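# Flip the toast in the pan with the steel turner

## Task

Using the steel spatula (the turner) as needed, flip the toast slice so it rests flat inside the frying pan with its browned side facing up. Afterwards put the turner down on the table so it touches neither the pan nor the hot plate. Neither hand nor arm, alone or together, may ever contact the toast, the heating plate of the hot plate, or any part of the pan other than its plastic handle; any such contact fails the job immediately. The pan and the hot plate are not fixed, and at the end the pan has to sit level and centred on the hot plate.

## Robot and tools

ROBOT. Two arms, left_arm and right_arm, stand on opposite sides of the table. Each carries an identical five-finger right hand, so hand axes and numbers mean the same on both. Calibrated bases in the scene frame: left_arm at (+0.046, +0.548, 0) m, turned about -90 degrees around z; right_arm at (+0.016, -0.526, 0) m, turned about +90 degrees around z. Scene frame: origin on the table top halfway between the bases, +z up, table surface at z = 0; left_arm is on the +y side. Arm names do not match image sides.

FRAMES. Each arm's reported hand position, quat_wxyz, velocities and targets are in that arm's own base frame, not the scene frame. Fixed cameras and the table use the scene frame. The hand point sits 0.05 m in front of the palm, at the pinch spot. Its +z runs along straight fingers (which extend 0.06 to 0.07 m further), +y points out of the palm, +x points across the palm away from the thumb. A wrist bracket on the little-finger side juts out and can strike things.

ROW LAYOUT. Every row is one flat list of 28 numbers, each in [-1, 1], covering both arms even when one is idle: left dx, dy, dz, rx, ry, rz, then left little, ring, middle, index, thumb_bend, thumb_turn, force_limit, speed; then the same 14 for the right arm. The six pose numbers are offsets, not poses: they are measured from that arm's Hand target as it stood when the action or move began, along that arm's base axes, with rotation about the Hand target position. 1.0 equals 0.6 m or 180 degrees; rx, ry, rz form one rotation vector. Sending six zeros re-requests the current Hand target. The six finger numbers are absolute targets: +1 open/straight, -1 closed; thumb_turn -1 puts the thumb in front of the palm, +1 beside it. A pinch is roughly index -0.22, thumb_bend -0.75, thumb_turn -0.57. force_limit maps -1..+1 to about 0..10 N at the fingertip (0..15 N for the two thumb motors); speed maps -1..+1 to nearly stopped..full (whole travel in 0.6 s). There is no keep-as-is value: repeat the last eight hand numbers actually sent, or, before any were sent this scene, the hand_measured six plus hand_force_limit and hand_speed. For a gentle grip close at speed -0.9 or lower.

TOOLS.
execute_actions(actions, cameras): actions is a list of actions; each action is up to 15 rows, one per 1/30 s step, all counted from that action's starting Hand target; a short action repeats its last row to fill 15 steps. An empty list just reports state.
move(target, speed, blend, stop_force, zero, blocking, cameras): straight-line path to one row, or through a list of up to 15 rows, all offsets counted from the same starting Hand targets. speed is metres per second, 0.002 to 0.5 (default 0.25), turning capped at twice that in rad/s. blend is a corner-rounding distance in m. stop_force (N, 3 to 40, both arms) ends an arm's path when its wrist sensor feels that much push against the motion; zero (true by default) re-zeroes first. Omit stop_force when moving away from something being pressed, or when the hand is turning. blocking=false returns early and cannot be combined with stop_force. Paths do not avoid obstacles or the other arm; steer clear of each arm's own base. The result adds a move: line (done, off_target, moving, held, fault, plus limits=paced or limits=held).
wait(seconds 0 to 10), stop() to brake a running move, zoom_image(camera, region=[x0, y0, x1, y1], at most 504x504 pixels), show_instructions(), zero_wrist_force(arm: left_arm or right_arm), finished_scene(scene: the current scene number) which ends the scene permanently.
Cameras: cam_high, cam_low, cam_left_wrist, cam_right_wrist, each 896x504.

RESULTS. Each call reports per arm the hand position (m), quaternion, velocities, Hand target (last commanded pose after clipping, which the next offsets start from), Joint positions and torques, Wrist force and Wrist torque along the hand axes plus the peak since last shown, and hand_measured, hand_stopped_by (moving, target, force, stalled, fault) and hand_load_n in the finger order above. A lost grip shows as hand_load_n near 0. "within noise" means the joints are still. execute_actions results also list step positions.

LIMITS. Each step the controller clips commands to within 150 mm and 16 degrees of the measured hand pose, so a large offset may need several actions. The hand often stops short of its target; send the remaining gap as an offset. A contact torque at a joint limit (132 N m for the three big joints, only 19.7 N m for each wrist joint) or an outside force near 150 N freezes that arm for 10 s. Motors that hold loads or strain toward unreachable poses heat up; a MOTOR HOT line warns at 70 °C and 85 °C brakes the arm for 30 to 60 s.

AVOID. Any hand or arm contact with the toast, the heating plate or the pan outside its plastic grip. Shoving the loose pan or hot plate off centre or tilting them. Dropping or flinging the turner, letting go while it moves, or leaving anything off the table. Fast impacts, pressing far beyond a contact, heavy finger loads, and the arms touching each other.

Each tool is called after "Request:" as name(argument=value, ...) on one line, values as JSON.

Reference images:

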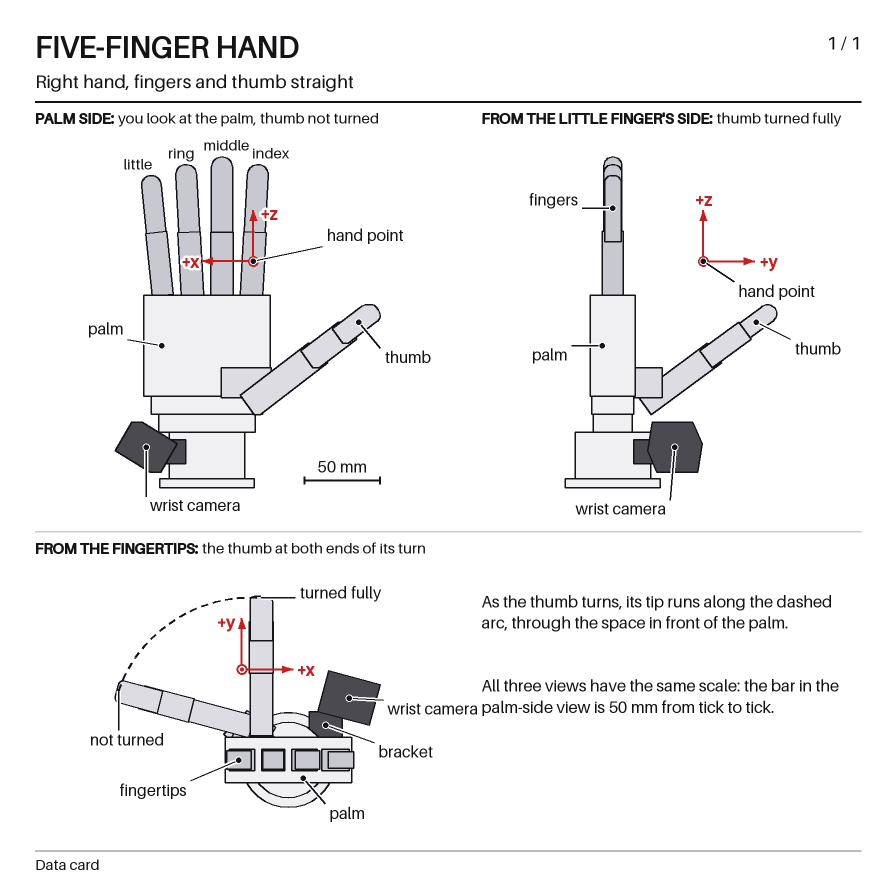

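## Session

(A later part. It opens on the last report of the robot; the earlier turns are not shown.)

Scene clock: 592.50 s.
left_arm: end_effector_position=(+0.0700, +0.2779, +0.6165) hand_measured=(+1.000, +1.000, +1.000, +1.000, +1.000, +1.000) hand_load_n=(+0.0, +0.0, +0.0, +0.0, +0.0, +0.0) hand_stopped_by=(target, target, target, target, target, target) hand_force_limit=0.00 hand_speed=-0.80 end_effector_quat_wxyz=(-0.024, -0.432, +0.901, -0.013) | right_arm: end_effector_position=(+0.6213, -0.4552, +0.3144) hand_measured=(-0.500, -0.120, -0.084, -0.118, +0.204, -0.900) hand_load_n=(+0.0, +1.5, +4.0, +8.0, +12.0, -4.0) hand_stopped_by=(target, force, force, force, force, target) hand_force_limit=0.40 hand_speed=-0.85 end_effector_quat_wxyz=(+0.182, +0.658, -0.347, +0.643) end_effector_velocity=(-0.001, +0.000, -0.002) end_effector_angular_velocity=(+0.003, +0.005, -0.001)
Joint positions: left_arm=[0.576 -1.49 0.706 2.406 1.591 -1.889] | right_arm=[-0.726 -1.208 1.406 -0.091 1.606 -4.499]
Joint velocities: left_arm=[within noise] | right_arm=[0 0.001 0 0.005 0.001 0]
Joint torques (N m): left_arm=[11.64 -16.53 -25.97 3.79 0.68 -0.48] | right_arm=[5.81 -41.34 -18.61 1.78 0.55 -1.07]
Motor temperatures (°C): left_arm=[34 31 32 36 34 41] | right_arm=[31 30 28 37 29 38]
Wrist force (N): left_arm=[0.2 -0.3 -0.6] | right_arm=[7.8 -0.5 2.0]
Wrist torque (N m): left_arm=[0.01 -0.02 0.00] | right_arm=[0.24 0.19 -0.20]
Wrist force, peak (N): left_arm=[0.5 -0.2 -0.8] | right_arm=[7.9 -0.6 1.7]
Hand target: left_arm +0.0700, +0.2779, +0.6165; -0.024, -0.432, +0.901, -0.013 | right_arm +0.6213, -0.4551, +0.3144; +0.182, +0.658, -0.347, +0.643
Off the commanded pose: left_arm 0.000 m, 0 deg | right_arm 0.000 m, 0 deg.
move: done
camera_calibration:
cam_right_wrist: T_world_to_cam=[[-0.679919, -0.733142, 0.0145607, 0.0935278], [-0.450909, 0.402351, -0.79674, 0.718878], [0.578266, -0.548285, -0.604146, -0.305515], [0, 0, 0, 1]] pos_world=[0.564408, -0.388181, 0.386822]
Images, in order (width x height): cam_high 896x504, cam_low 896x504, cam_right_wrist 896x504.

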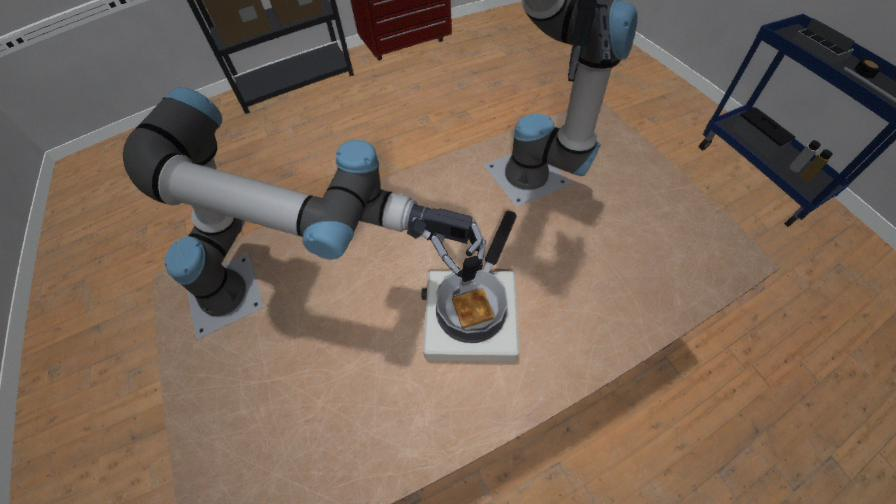

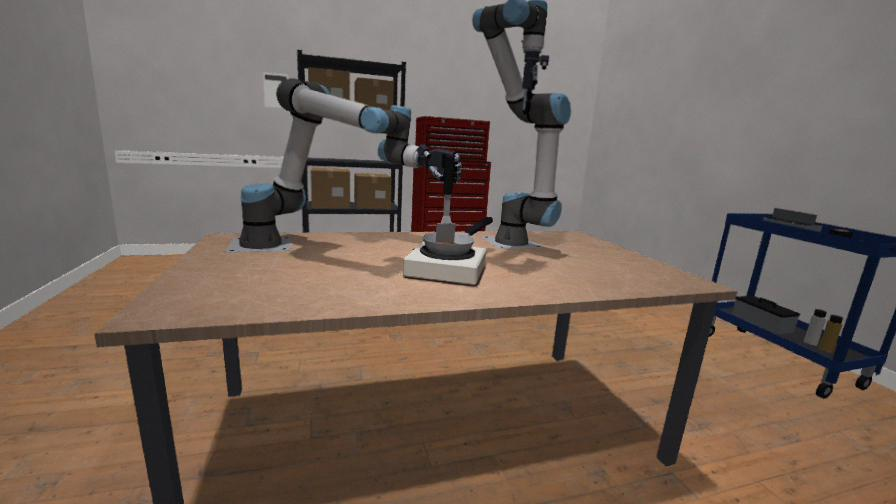

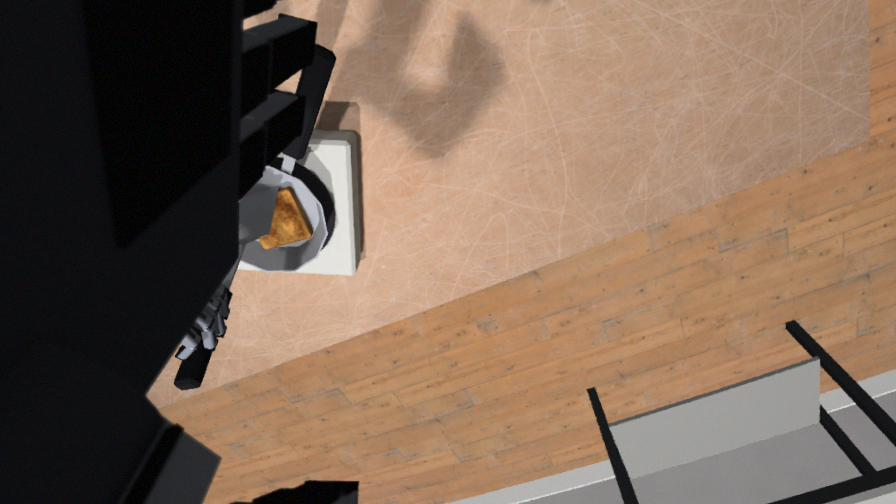

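Request:
move(target=[[0,0,0,0,0,0,1,1,1,1,1,1,0,-0.8,0,0.003,0.01,0,0,0,-0.5,-0.5,-0.5,-0.5,-0.75,-0.9,0.4,-0.85],[0,0,0,0,0,0,1,1,1,1,1,1,0,-0.8,0,0.003,0.07,0,0,0,-0.5,-0.5,-0.5,-0.5,-0.75,-0.9,0.4,-0.85],[0,0,0,0,0,0,1,1,1,1,1,1,0,-0.8,-0.1,0.1,0.22,0,0,0,-0.5,-0.5,-0.5,-0.5,-0.75,-0.9,0.4,-0.85]], speed=[0.02,0.05,0.2], cameras=["cam_high", "cam_low","cam_right_wrist"])

Request:
zoom_image(camera="cam_high", region=[415, 250, 525, 370])

Request:
zoom_image(camera="cam_low", region=[400, 220, 500, 290])

Request:
zoom_image(camera="cam_right_wrist", region=[200, 140, 340, 280])

Scene clock: 596.37 s.
left_arm: end_effector_position=(+0.0700, +0.2779, +0.6165) hand_measured=(+1.000, +1.000, +1.000, +1.000, +1.000, +1.000) hand_load_n=(+0.0, +0.0, -0.5, +0.0, +0.0, +0.0) hand_stopped_by=(target, target, target, target, target, target) hand_force_limit=0.00 hand_speed=-0.80 end_effector_quat_wxyz=(-0.024, -0.432, +0.901, -0.013) | right_arm: end_effector_position=(+0.5614, -0.3951, +0.4463) hand_measured=(-0.500, -0.122, -0.084, -0.118, +0.204, -0.900) hand_load_n=(+0.0, +1.0, +3.0, +8.5, +12.0, -0.5) hand_stopped_by=(target, force, force, force, force, target) hand_force_limit=0.40 hand_speed=-0.85 end_effector_quat_wxyz=(+0.182, +0.658, -0.347, +0.643)
Joint positions: left_arm=[0.576 -1.49 0.706 2.406 1.591 -1.889] | right_arm=[-0.715 -1.426 1.346 0.188 1.617 -4.498]
Joint velocities: within noise
Joint torques (N m): left_arm=[11.23 -16.1 -25.2 3.82 0.59 -0.67] | right_arm=[-4.79 -40.83 -28.71 -2.73 -1.35 1.63]
Motor temperatures (°C): left_arm=[34 31 32 36 34 41] | right_arm=[31 30 28 37 29 38]
Wrist force (N): left_arm=[0.4 0.1 -0.5] | right_arm=[-2.4 0.0 0.8]
Wrist torque (N m): left_arm=[0.05 -0.04 0.01] | right_arm=[0.17 0.33 -0.22]
Wrist force, peak (N): left_arm=[0.5 -0.4 -0.6] | right_arm=[7.9 -1.0 1.7]
Hand target: left_arm +0.0700, +0.2779, +0.6165; -0.024, -0.432, +0.901, -0.013 | right_arm +0.5613, -0.3951, +0.4464; +0.182, +0.658, -0.347, +0.643
Off the commanded pose: left_arm 0.000 m, 0 deg | right_arm 0.000 m, 0 deg.
move: done
camera_calibration:
cam_right_wrist: T_world_to_cam=[[-0.679895, -0.733166, 0.0145079, 0.0949526], [-0.450973, 0.402442, -0.796658, 0.772861], [0.578244, -0.548187, -0.604256, -0.158078], [0, 0, 0, 1]] pos_world=[0.504504, -0.328072, 0.518809]
Images, in order (width x height): cam_high 896x504, cam_low 896x504, cam_right_wrist 896x504.

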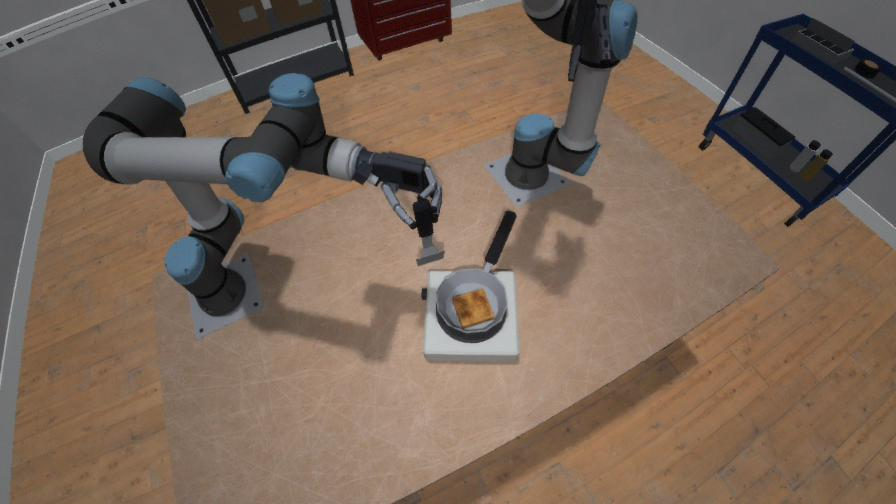

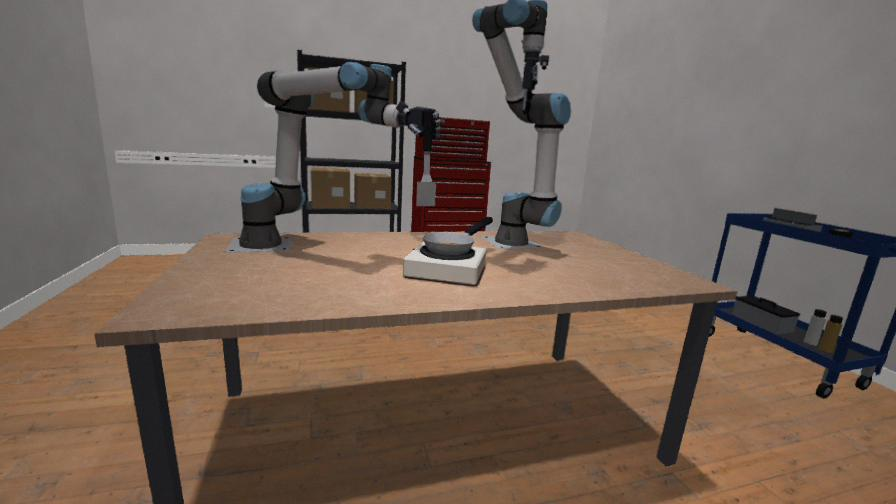

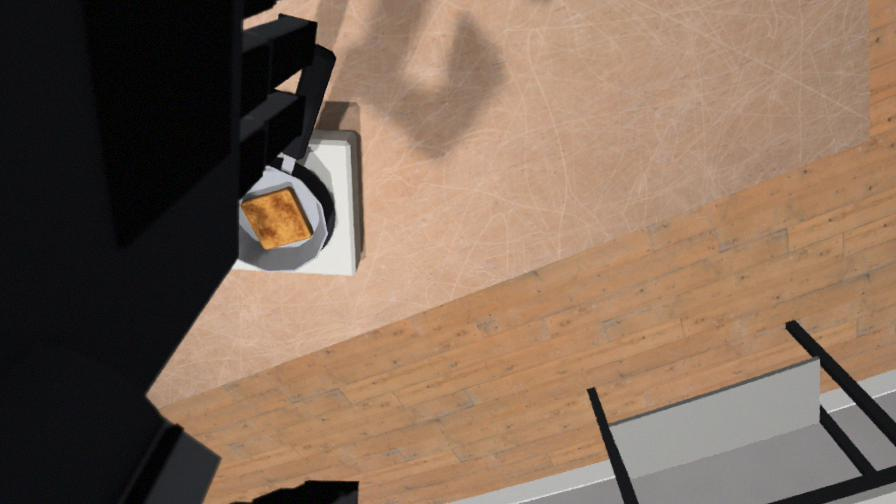

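Scaled by 4.200 from the camera's 896x504 image, which has a finer 1280x720 frame.

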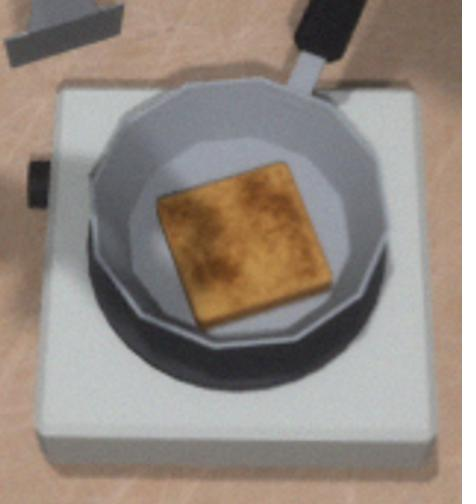

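Scaled by 5.040 from the camera's 896x504 image, which has a finer 1280x720 frame.

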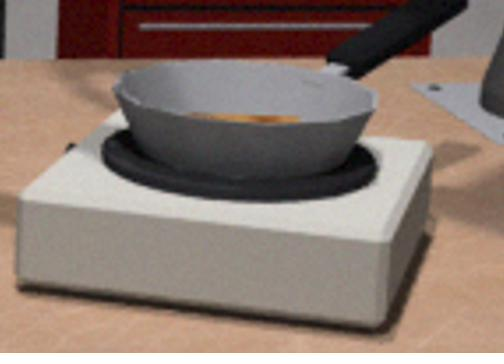

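Scaled by 3.600 from the camera's 896x504 image, which has a finer 1280x720 frame.

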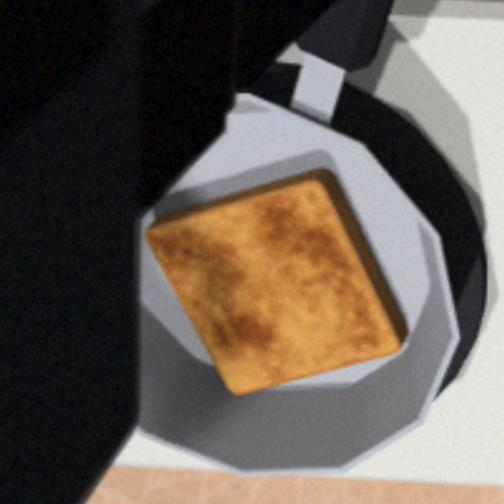

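Request:
zoom_image(camera="cam_high", region=[445, 275, 505, 335])

Request:
zoom_image(camera="cam_low", region=[420, 225, 480, 265])

Scaled by 8.400 from the camera's 896x504 image, which has a finer 1280x720 frame.

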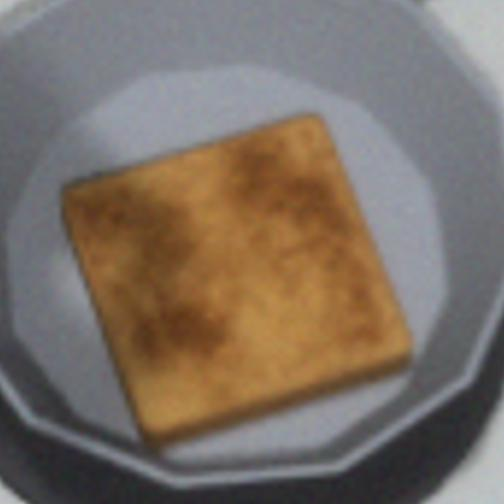

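Scaled by 8.400 from the camera's 896x504 image, which has a finer 1280x720 frame.

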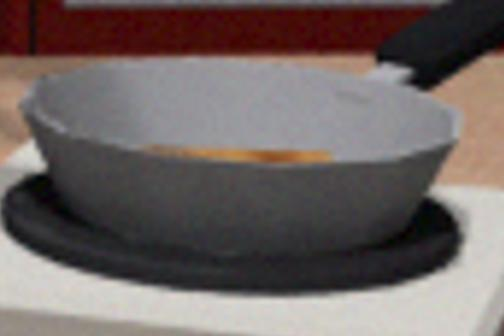

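Request:
move(target=[[0,0,0,0,0,0,1,1,1,1,1,1,0,-0.8,-0.3155,0.0618,-0.244,0.3592,-0.1336,-0.1032,-0.5,-0.5,-0.5,-0.5,-0.75,-0.9,0.4,-0.85],[0,0,0,0,0,0,1,1,1,1,1,1,0,-0.8,-0.3155,0.0618,-0.594,0.3592,-0.1336,-0.1032,-0.5,-0.5,-0.5,-0.5,-0.75,-0.9,0.4,-0.85]], speed=0.25, cameras=["cam_high","cam_low"])

Request:
zoom_image(camera="cam_high", region=[330, 150, 490, 330])

Request:
zoom_image(camera="cam_low", region=[300, 190, 500, 290])

Scene clock: 611.87 s.
left_arm: end_effector_position=(+0.0700, +0.2779, +0.6165) hand_measured=(+1.000, +1.000, +1.000, +1.000, +1.000, +1.000) hand_load_n=(+0.0, +0.0, +0.0, +0.0, +0.0, +0.0) hand_stopped_by=(target, target, target, target, target, target) hand_force_limit=0.00 hand_speed=-0.80 end_effector_quat_wxyz=(-0.024, -0.432, +0.901, -0.013) | right_arm: end_effector_position=(+0.3720, -0.3581, +0.0901) hand_measured=(-0.500, -0.122, -0.084, -0.118, +0.204, -0.900) hand_load_n=(-2.0, +0.0, +4.0, +7.5, +12.0, +0.0) hand_stopped_by=(target, force, force, force, force, target) hand_force_limit=0.40 hand_speed=-0.85 end_effector_quat_wxyz=(+0.170, -0.451, +0.757, -0.440)
Joint positions: left_arm=[0.576 -1.49 0.706 2.406 1.591 -1.889] | right_arm=[-1.267 -1.423 2.028 0.076 1.079 -3.675]
Joint velocities: within noise
Joint torques (N m): left_arm=[12.64 -15.15 -25.86 3.63 0.5 -0.86] | right_arm=[7.73 -21.23 -15.32 -1.16 0.67 -1.12]
Motor temperatures (°C): left_arm=[34 31 32 36 34 41] | right_arm=[31 30 28 37 29 38]
Wrist force (N): left_arm=[0.2 -0.2 -0.4] | right_arm=[-0.3 0.7 1.5]
Wrist torque (N m): left_arm=[0.00 -0.02 -0.01] | right_arm=[0.15 0.15 -0.04]
Wrist force, peak (N): left_arm=[0.4 -0.4 -0.9] | right_arm=[-0.9 3.0 2.8]
Hand target: left_arm +0.0700, +0.2779, +0.6165; -0.024, -0.432, +0.901, -0.013 | right_arm +0.3720, -0.3580, +0.0900; +0.170, -0.451, +0.757, -0.440
Off the commanded pose: left_arm 0.000 m, 0 deg | right_arm 0.000 m, 0 deg.
move: done
Images, in order (width x height): cam_high 896x504, cam_low 896x504.

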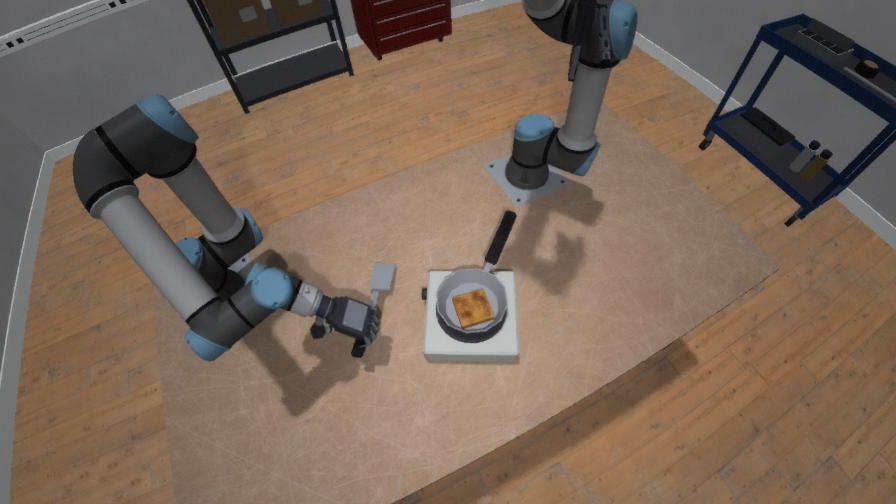

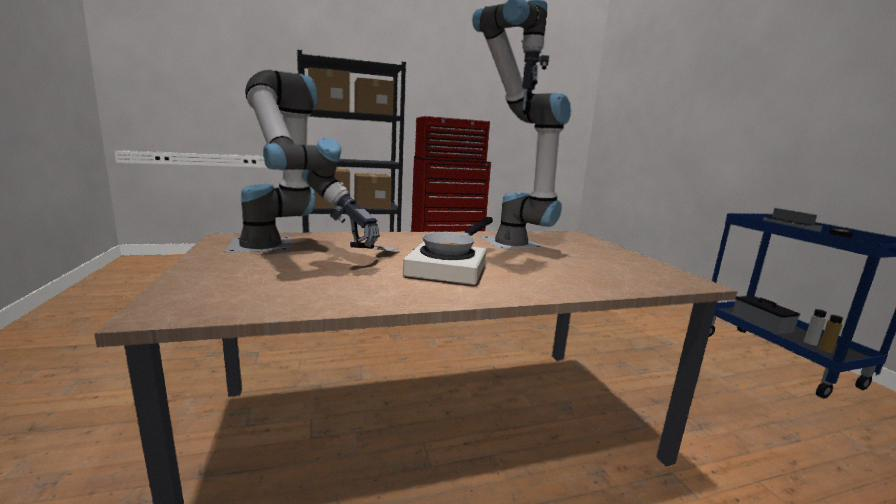

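Scaled by 2.800 from the camera's 896x504 image, which has a finer 1280x720 frame.

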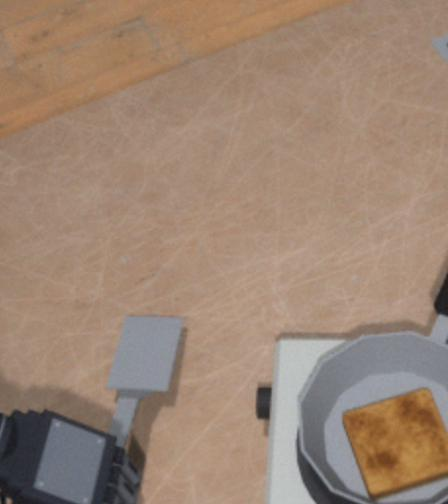

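Scaled by 2.520 from the camera's 896x504 image, which has a finer 1280x720 frame.

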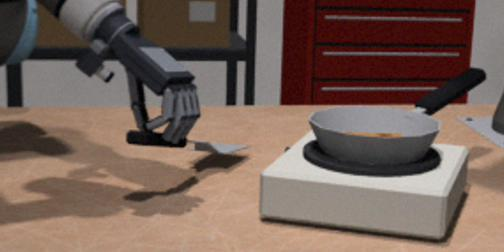

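Request:
move(target=[0,0,0,0,0,0,1,1,1,1,1,1,0,-0.8,0,0,-0.07,0,0,0,-0.5,-0.5,-0.5,-0.5,-0.75,-0.9,0.4,-0.85], speed=0.1, cameras=[])

Request:
move(target=[0,0,0,0,0,0,1,1,1,1,1,1,0,-0.8,0,0,-0.08,0,0,0,-0.5,-0.5,-0.5,-0.5,-0.75,-0.9,0.4,-0.85], speed=0.015, stop_force=3, cameras=["cam_high","cam_low"])

Request:
zoom_image(camera="cam_high", region=[330, 250, 430, 370])

Request:
zoom_image(camera="cam_low", region=[320, 220, 420, 270])

Scene clock: 614.13 s.
left_arm: end_effector_position=(+0.0700, +0.2779, +0.6165) hand_measured=(+1.000, +1.000, +1.000, +1.000, +1.000, +1.000) hand_load_n=(+0.0, +0.0, +0.0, +0.0, +0.0, +0.0) hand_stopped_by=(target, target, target, target, target, target) hand_force_limit=0.00 hand_speed=-0.80 end_effector_quat_wxyz=(-0.024, -0.432, +0.901, -0.013) | right_arm: end_effector_position=(+0.3720, -0.3580, +0.0480) hand_measured=(-0.500, -0.120, -0.084, -0.118, +0.204, -0.900) hand_load_n=(+0.0, +1.0, +3.0, +6.5, +13.0, +0.5) hand_stopped_by=(target, force, force, force, force, target) hand_force_limit=0.40 hand_speed=-0.85 end_effector_quat_wxyz=(+0.170, -0.451, +0.757, -0.440)
Joint positions: left_arm=[0.576 -1.49 0.706 2.406 1.591 -1.889] | right_arm=[-1.267 -1.355 2.078 -0.043 1.079 -3.675]
Joint velocities: within noise
Joint torques (N m): left_arm=[10.38 -17.79 -25.03 3.74 0.7 -0.89] | right_arm=[5.06 -27.38 -30.06 0.65 -1.75 1.71]
Motor temperatures (°C): left_arm=[34 31 32 36 34 41] | right_arm=[31 30 28 37 29 38]
Wrist force (N): left_arm=[0.0 -0.5 -0.6] | right_arm=[0.1 -0.4 0.9]
Wrist torque (N m): left_arm=[-0.03 0.01 -0.02] | right_arm=[0.17 -0.09 0.18]
Wrist force, peak (N): left_arm=[0.5 0.1 -0.7] | right_arm=[-0.4 0.9 1.7]
Hand target: left_arm +0.0700, +0.2779, +0.6165; -0.024, -0.432, +0.901, -0.013 | right_arm +0.3720, -0.3580, +0.0480; +0.170, -0.451, +0.757, -0.440
Off the commanded pose: left_arm 0.000 m, 0 deg | right_arm 0.000 m, 0 deg.
move: done
No camera images: "cameras" was empty.

Scene clock: 616.83 s.
left_arm: end_effector_position=(+0.0700, +0.2779, +0.6165) hand_measured=(+1.000, +1.000, +1.000, +1.000, +1.000, +1.000) hand_load_n=(+0.0, +0.0, +0.0, +0.0, +0.0, +0.0) hand_stopped_by=(target, target, target, target, target, target) hand_force_limit=0.00 hand_speed=-0.80 end_effector_quat_wxyz=(-0.024, -0.432, +0.901, -0.013) | right_arm: end_effector_position=(+0.3720, -0.3580, +0.0226) hand_measured=(-0.500, -0.122, -0.084, -0.118, +0.204, -0.900) hand_load_n=(+0.0, +0.0, +4.5, +6.0, +13.0, +1.0) hand_stopped_by=(target, force, force, force, force, target) hand_force_limit=0.40 hand_speed=-0.85 end_effector_quat_wxyz=(+0.170, -0.451, +0.757, -0.440)
Joint positions: left_arm=[0.576 -1.49 0.706 2.406 1.591 -1.889] | right_arm=[-1.267 -1.307 2.103 -0.116 1.079 -3.675]
Joint velocities: within noise
Joint torques (N m): left_arm=[11.61 -17.4 -25.74 3.8 0.55 -0.8] | right_arm=[8.24 -34.07 -27.99 -1.09 0.46 0.18]
Motor temperatures (°C): left_arm=[34 31 32 36 34 41] | right_arm=[31 30 28 37 29 38]
Wrist force (N): left_arm=[0.1 -0.2 -0.4] | right_arm=[0.1 -0.6 0.8]
Wrist torque (N m): left_arm=[0.02 0.00 -0.01] | right_arm=[0.20 -0.06 0.16]
Wrist force, peak (N): left_arm=[0.2 -0.3 -0.9] | right_arm=[0.7 -3.3 -2.7]
Hand target: left_arm +0.0700, +0.2779, +0.6165; -0.024, -0.432, +0.901, -0.013 | right_arm +0.3720, -0.3580, +0.0226; +0.170, -0.451, +0.757, -0.440 (not the last commanded pose)
Off the commanded pose: left_arm 0.000 m, 0 deg | right_arm 0.023 m, 0 deg.
move: contact (right_arm)
Images, in order (width x height): cam_high 896x504, cam_low 896x504.

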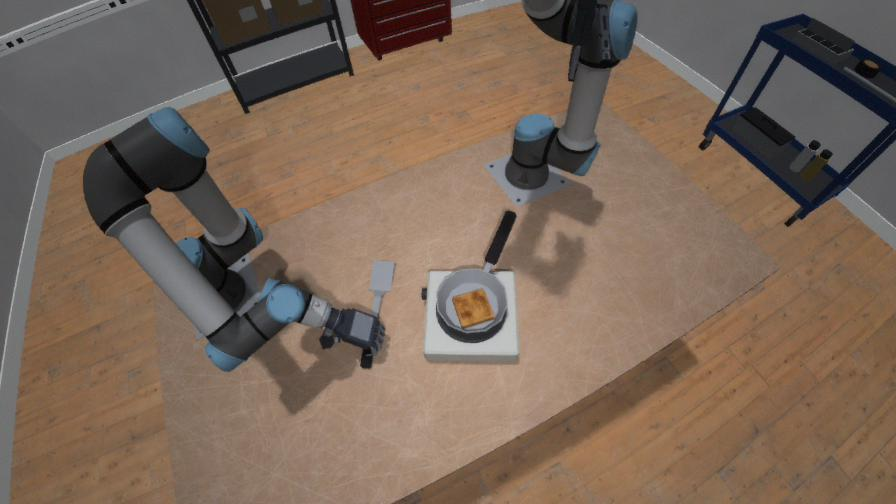

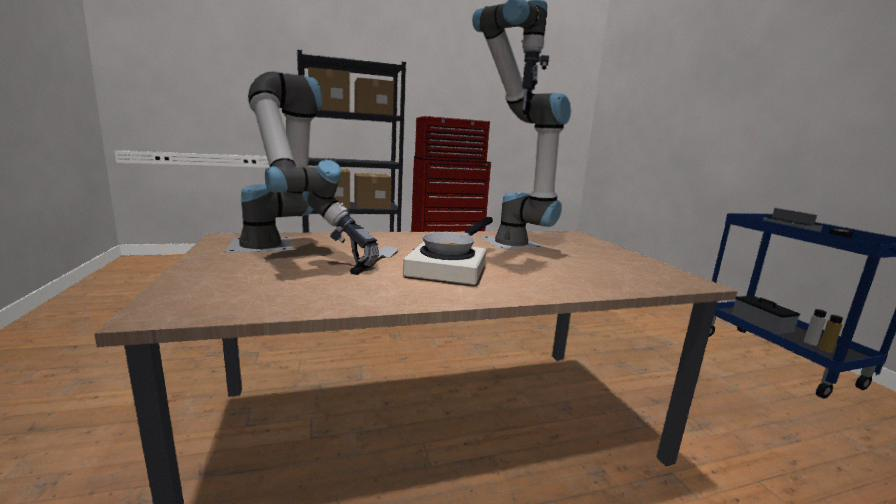

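Scaled by 4.200 from the camera's 896x504 image, which has a finer 1280x720 frame.

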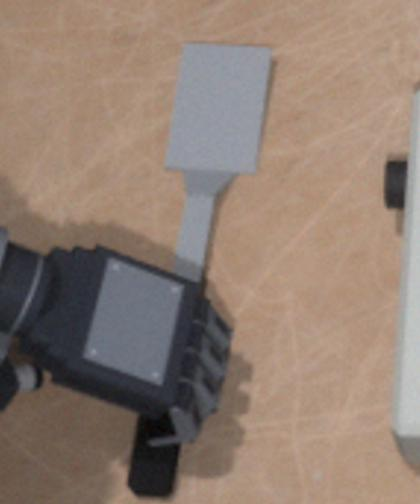

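Scaled by 5.040 from the camera's 896x504 image, which has a finer 1280x720 frame.

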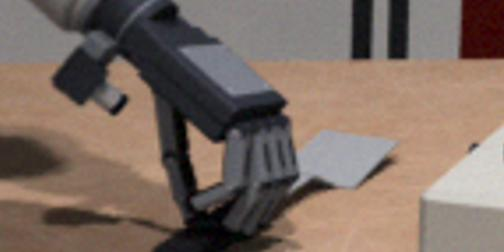

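Request:
move(target=[0,0,0,0,0,0,1,1,1,1,1,1,0,-0.8,0,0,0,0,0,0,-0.1,0.0,0.02,0.0,0.27,-0.9,0.4,-0.9], speed=0.02, cameras=[])

Request:
move(target=[0,0,0,0,0,0,1,1,1,1,1,1,0,-0.8,0,0,0,0,0,0,0.3,0.3,0.3,0.3,0.5,-0.9,0.4,-0.7], speed=0.02, cameras=["cam_high","cam_low"])

Request:
zoom_image(camera="cam_high", region=[330, 250, 430, 370])

Request:
zoom_image(camera="cam_low", region=[320, 220, 420, 270])

Scene clock: 620.93 s.
left_arm: end_effector_position=(+0.0700, +0.2779, +0.6165) hand_measured=(+1.000, +1.000, +1.000, +1.000, +1.000, +1.000) hand_load_n=(+0.0, +0.0, +0.0, +0.0, +0.0, +0.5) hand_stopped_by=(target, target, target, target, target, target) hand_force_limit=0.00 hand_speed=-0.80 end_effector_quat_wxyz=(-0.024, -0.432, +0.901, -0.013) | right_arm: end_effector_position=(+0.3720, -0.3580, +0.0226) hand_measured=(-0.100, +0.000, +0.020, +0.000, +0.270, -0.900) hand_load_n=(+0.0, +0.0, -0.5, +0.0, +0.0, +0.0) hand_stopped_by=(target, target, target, target, target, target) hand_force_limit=0.40 hand_speed=-0.90 end_effector_quat_wxyz=(+0.170, -0.451, +0.757, -0.440)
Joint positions: left_arm=[0.576 -1.49 0.706 2.406 1.591 -1.889] | right_arm=[-1.267 -1.307 2.103 -0.116 1.079 -3.675]
Joint velocities: within noise
Joint torques (N m): left_arm=[11.88 -18.69 -25.33 3.59 0.64 -0.88] | right_arm=[7.81 -35.86 -20.89 -1.06 0.31 0.26]
Motor temperatures (°C): left_arm=[34 31 32 36 34 41] | right_arm=[31 30 28 37 29 38]
Wrist force (N): left_arm=[0.5 -0.2 -0.5] | right_arm=[0.3 -0.8 0.6]
Wrist torque (N m): left_arm=[0.01 -0.05 0.01] | right_arm=[0.16 -0.04 0.14]
Wrist force, peak (N): left_arm=[0.4 -0.1 -0.9] | right_arm=[0.6 -0.8 1.0]
Hand target: left_arm +0.0700, +0.2779, +0.6165; -0.024, -0.432, +0.901, -0.013 | right_arm +0.3720, -0.3580, +0.0226; +0.170, -0.451, +0.757, -0.440
Off the commanded pose: left_arm 0.000 m, 0 deg | right_arm 0.000 m, 0 deg.
move: done
No camera images: "cameras" was empty.

Scene clock: 622.00 s.
left_arm: end_effector_position=(+0.0700, +0.2779, +0.6165) hand_measured=(+1.000, +1.000, +1.000, +1.000, +1.000, +1.000) hand_load_n=(+0.0, +0.0, +0.0, +0.0, +0.0, +0.0) hand_stopped_by=(target, target, target, target, target, target) hand_force_limit=0.00 hand_speed=-0.80 end_effector_quat_wxyz=(-0.024, -0.432, +0.901, -0.013) | right_arm: end_effector_position=(+0.3720, -0.3580, +0.0226) hand_measured=(+0.300, +0.300, +0.300, +0.300, +0.500, -0.900) hand_load_n=(+0.0, +0.0, +0.0, +0.0, +0.0, +0.0) hand_stopped_by=(target, target, target, target, target, target) hand_force_limit=0.40 hand_speed=-0.70 end_effector_quat_wxyz=(+0.170, -0.451, +0.757, -0.440)
Joint positions: left_arm=[0.576 -1.49 0.706 2.406 1.591 -1.889] | right_arm=[-1.267 -1.307 2.103 -0.116 1.079 -3.675]
Joint velocities: within noise
Joint torques (N m): left_arm=[10.68 -16.42 -24.59 3.86 0.39 -0.91] | right_arm=[8.5 -35.41 -19.65 -1.21 0.31 0.33]
Motor temperatures (°C): left_arm=[34 31 32 36 34 41] | right_arm=[31 30 28 37 29 38]
Wrist force (N): left_arm=[0.2 -0.2 -0.6] | right_arm=[0.3 -1.0 0.7]
Wrist torque (N m): left_arm=[0.01 -0.02 0.00] | right_arm=[0.11 -0.05 0.13]
Wrist force, peak (N): left_arm=[0.3 -0.2 -0.9] | right_arm=[0.4 -1.1 0.7]
Hand target: left_arm +0.0700, +0.2779, +0.6165; -0.024, -0.432, +0.901, -0.013 | right_arm +0.3720, -0.3580, +0.0226; +0.170, -0.451, +0.757, -0.440
Off the commanded pose: left_arm 0.000 m, 0 deg | right_arm 0.000 m, 0 deg.
move: done
Images, in order (width x height): cam_high 896x504, cam_low 896x504.

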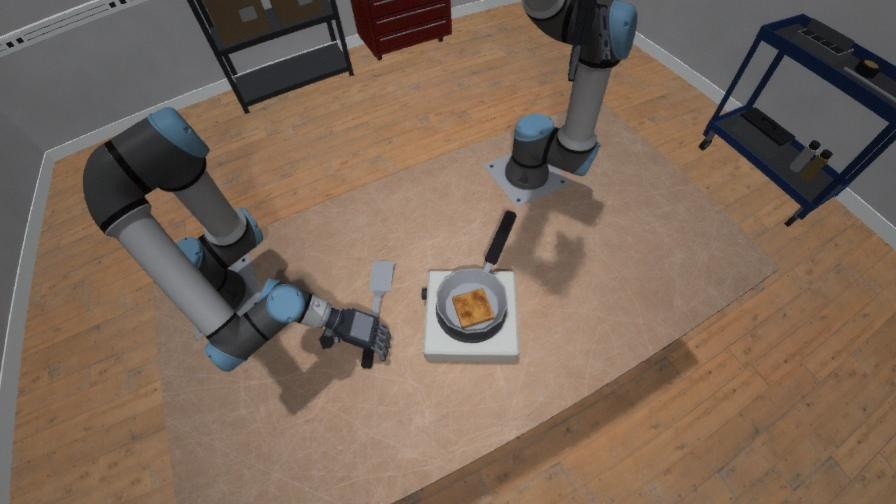

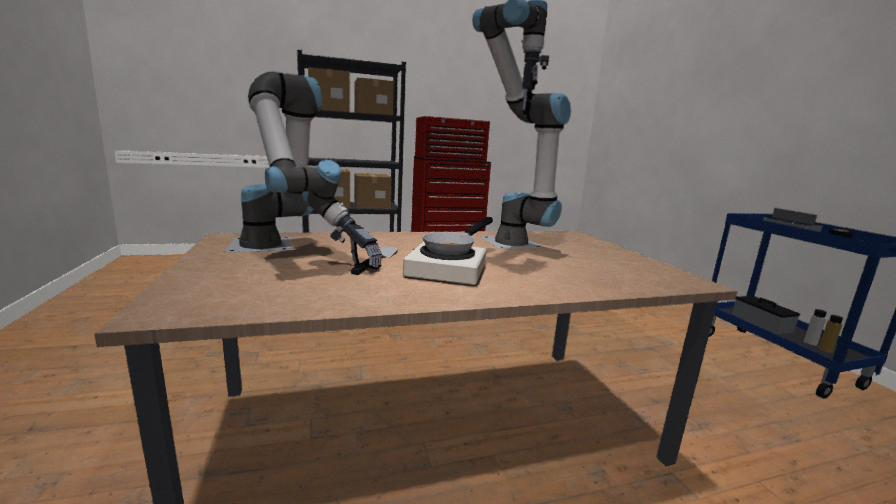

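Scaled by 4.200 from the camera's 896x504 image, which has a finer 1280x720 frame.

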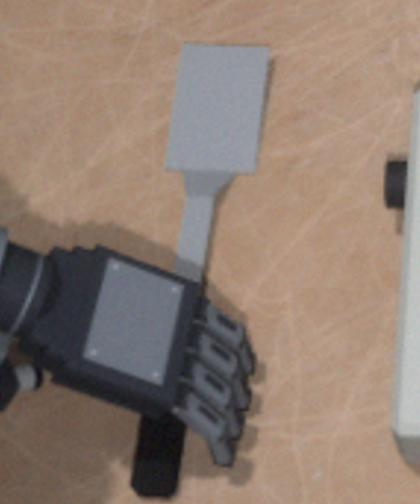

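Scaled by 5.040 from the camera's 896x504 image, which has a finer 1280x720 frame.

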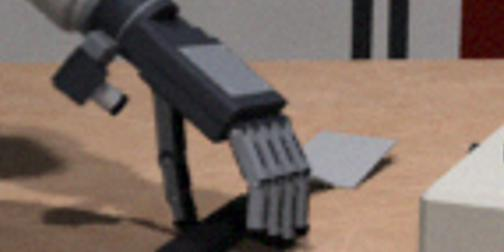

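Request:
move(target=[[0,0,0,0,0,0,1,1,1,1,1,1,0,-0.8,0,0,0.03,0,0,0,0.3,0.3,0.3,0.3,0.5,-0.9,0.4,-0.7],[0,0,0,0,0,0,1,1,1,1,1,1,0,-0.8,0,0,0.2,0,0,0,0.3,0.3,0.3,0.3,0.5,-0.9,0.4,-0.7],[0,0,0,0,0,0,1,1,1,1,1,1,0,-0.8,-0.1,0.1,0.35,0,0,0,0.3,0.3,0.3,0.3,0.5,-0.9,0.4,-0.7]], speed=[0.03,0.12,0.25], cameras=["cam_high","cam_low"])

Request:
zoom_image(camera="cam_high", region=[340, 240, 530, 370])

Request:
zoom_image(camera="cam_low", region=[320, 220, 500, 290])

Scene clock: 625.77 s.
left_arm: end_effector_position=(+0.0700, +0.2779, +0.6165) hand_measured=(+1.000, +1.000, +1.000, +1.000, +1.000, +1.000) hand_load_n=(+0.0, +0.0, +0.0, +0.0, +0.0, +0.0) hand_stopped_by=(target, target, target, target, target, target) hand_force_limit=0.00 hand_speed=-0.80 end_effector_quat_wxyz=(-0.024, -0.432, +0.901, -0.013) | right_arm: end_effector_position=(+0.3120, -0.2981, +0.2325) hand_measured=(+0.300, +0.300, +0.300, +0.300, +0.500, -0.900) hand_load_n=(+0.0, +0.0, +0.0, +0.0, +0.0, +0.0) hand_stopped_by=(target, target, target, target, target, target) hand_force_limit=0.40 hand_speed=-0.70 end_effector_quat_wxyz=(+0.170, -0.451, +0.757, -0.440)
Joint positions: left_arm=[0.576 -1.49 0.706 2.406 1.591 -1.889] | right_arm=[-1.432 -1.779 1.985 0.541 0.954 -3.802]
Joint velocities: within noise
Joint torques (N m): left_arm=[11.81 -15.96 -25.96 3.78 0.34 -0.85] | right_arm=[0.22 -18.69 -34.6 3.13 -0.03 0.84]
Motor temperatures (°C): left_arm=[34 31 32 36 34 41] | right_arm=[31 30 28 37 29 38]
Wrist force (N): left_arm=[0.3 -0.1 -0.4] | right_arm=[0.2 -0.4 0.7]
Wrist torque (N m): left_arm=[0.02 -0.04 0.01] | right_arm=[0.13 -0.02 0.09]
Wrist force, peak (N): left_arm=[0.2 -0.3 -1.0] | right_arm=[0.3 -0.6 2.5]
Hand target: left_arm +0.0700, +0.2779, +0.6165; -0.024, -0.432, +0.901, -0.013 | right_arm +0.3120, -0.2980, +0.2326; +0.170, -0.451, +0.757, -0.440
Off the commanded pose: left_arm 0.000 m, 0 deg | right_arm 0.000 m, 0 deg.
move: done
Images, in order (width x height): cam_high 896x504, cam_low 896x504.

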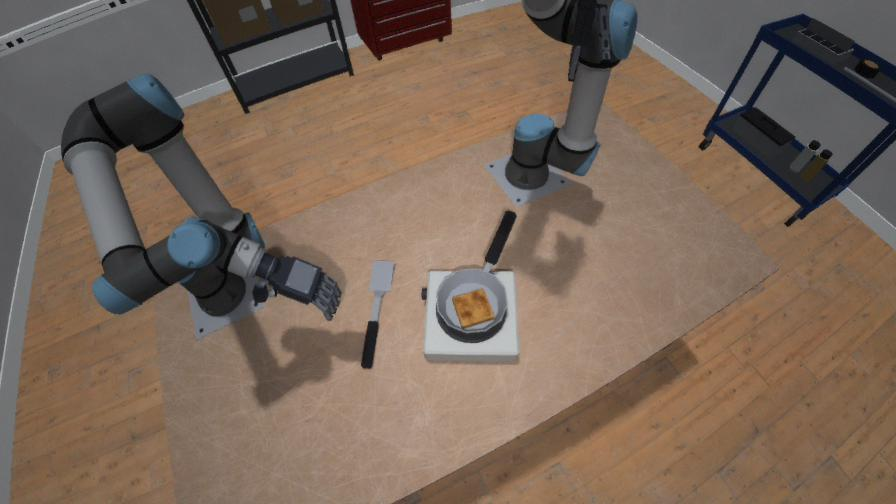

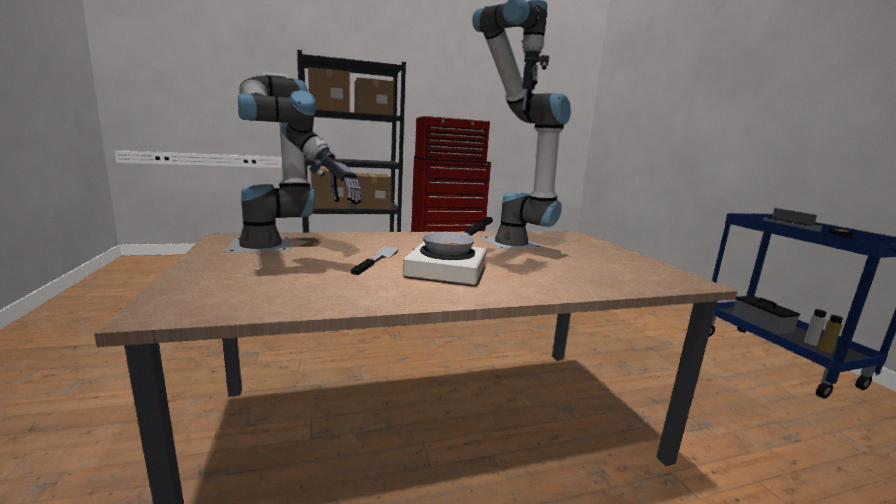

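Scaled by 2.653 from the camera's 896x504 image, which has a finer 1280x720 frame.

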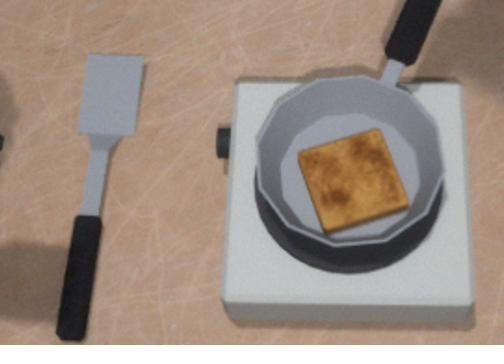

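Scaled by 2.800 from the camera's 896x504 image, which has a finer 1280x720 frame.

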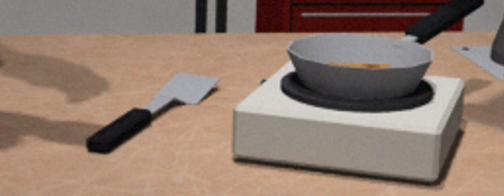

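Request:
finished_scene(scene=1)

The scene is finished: the task was done.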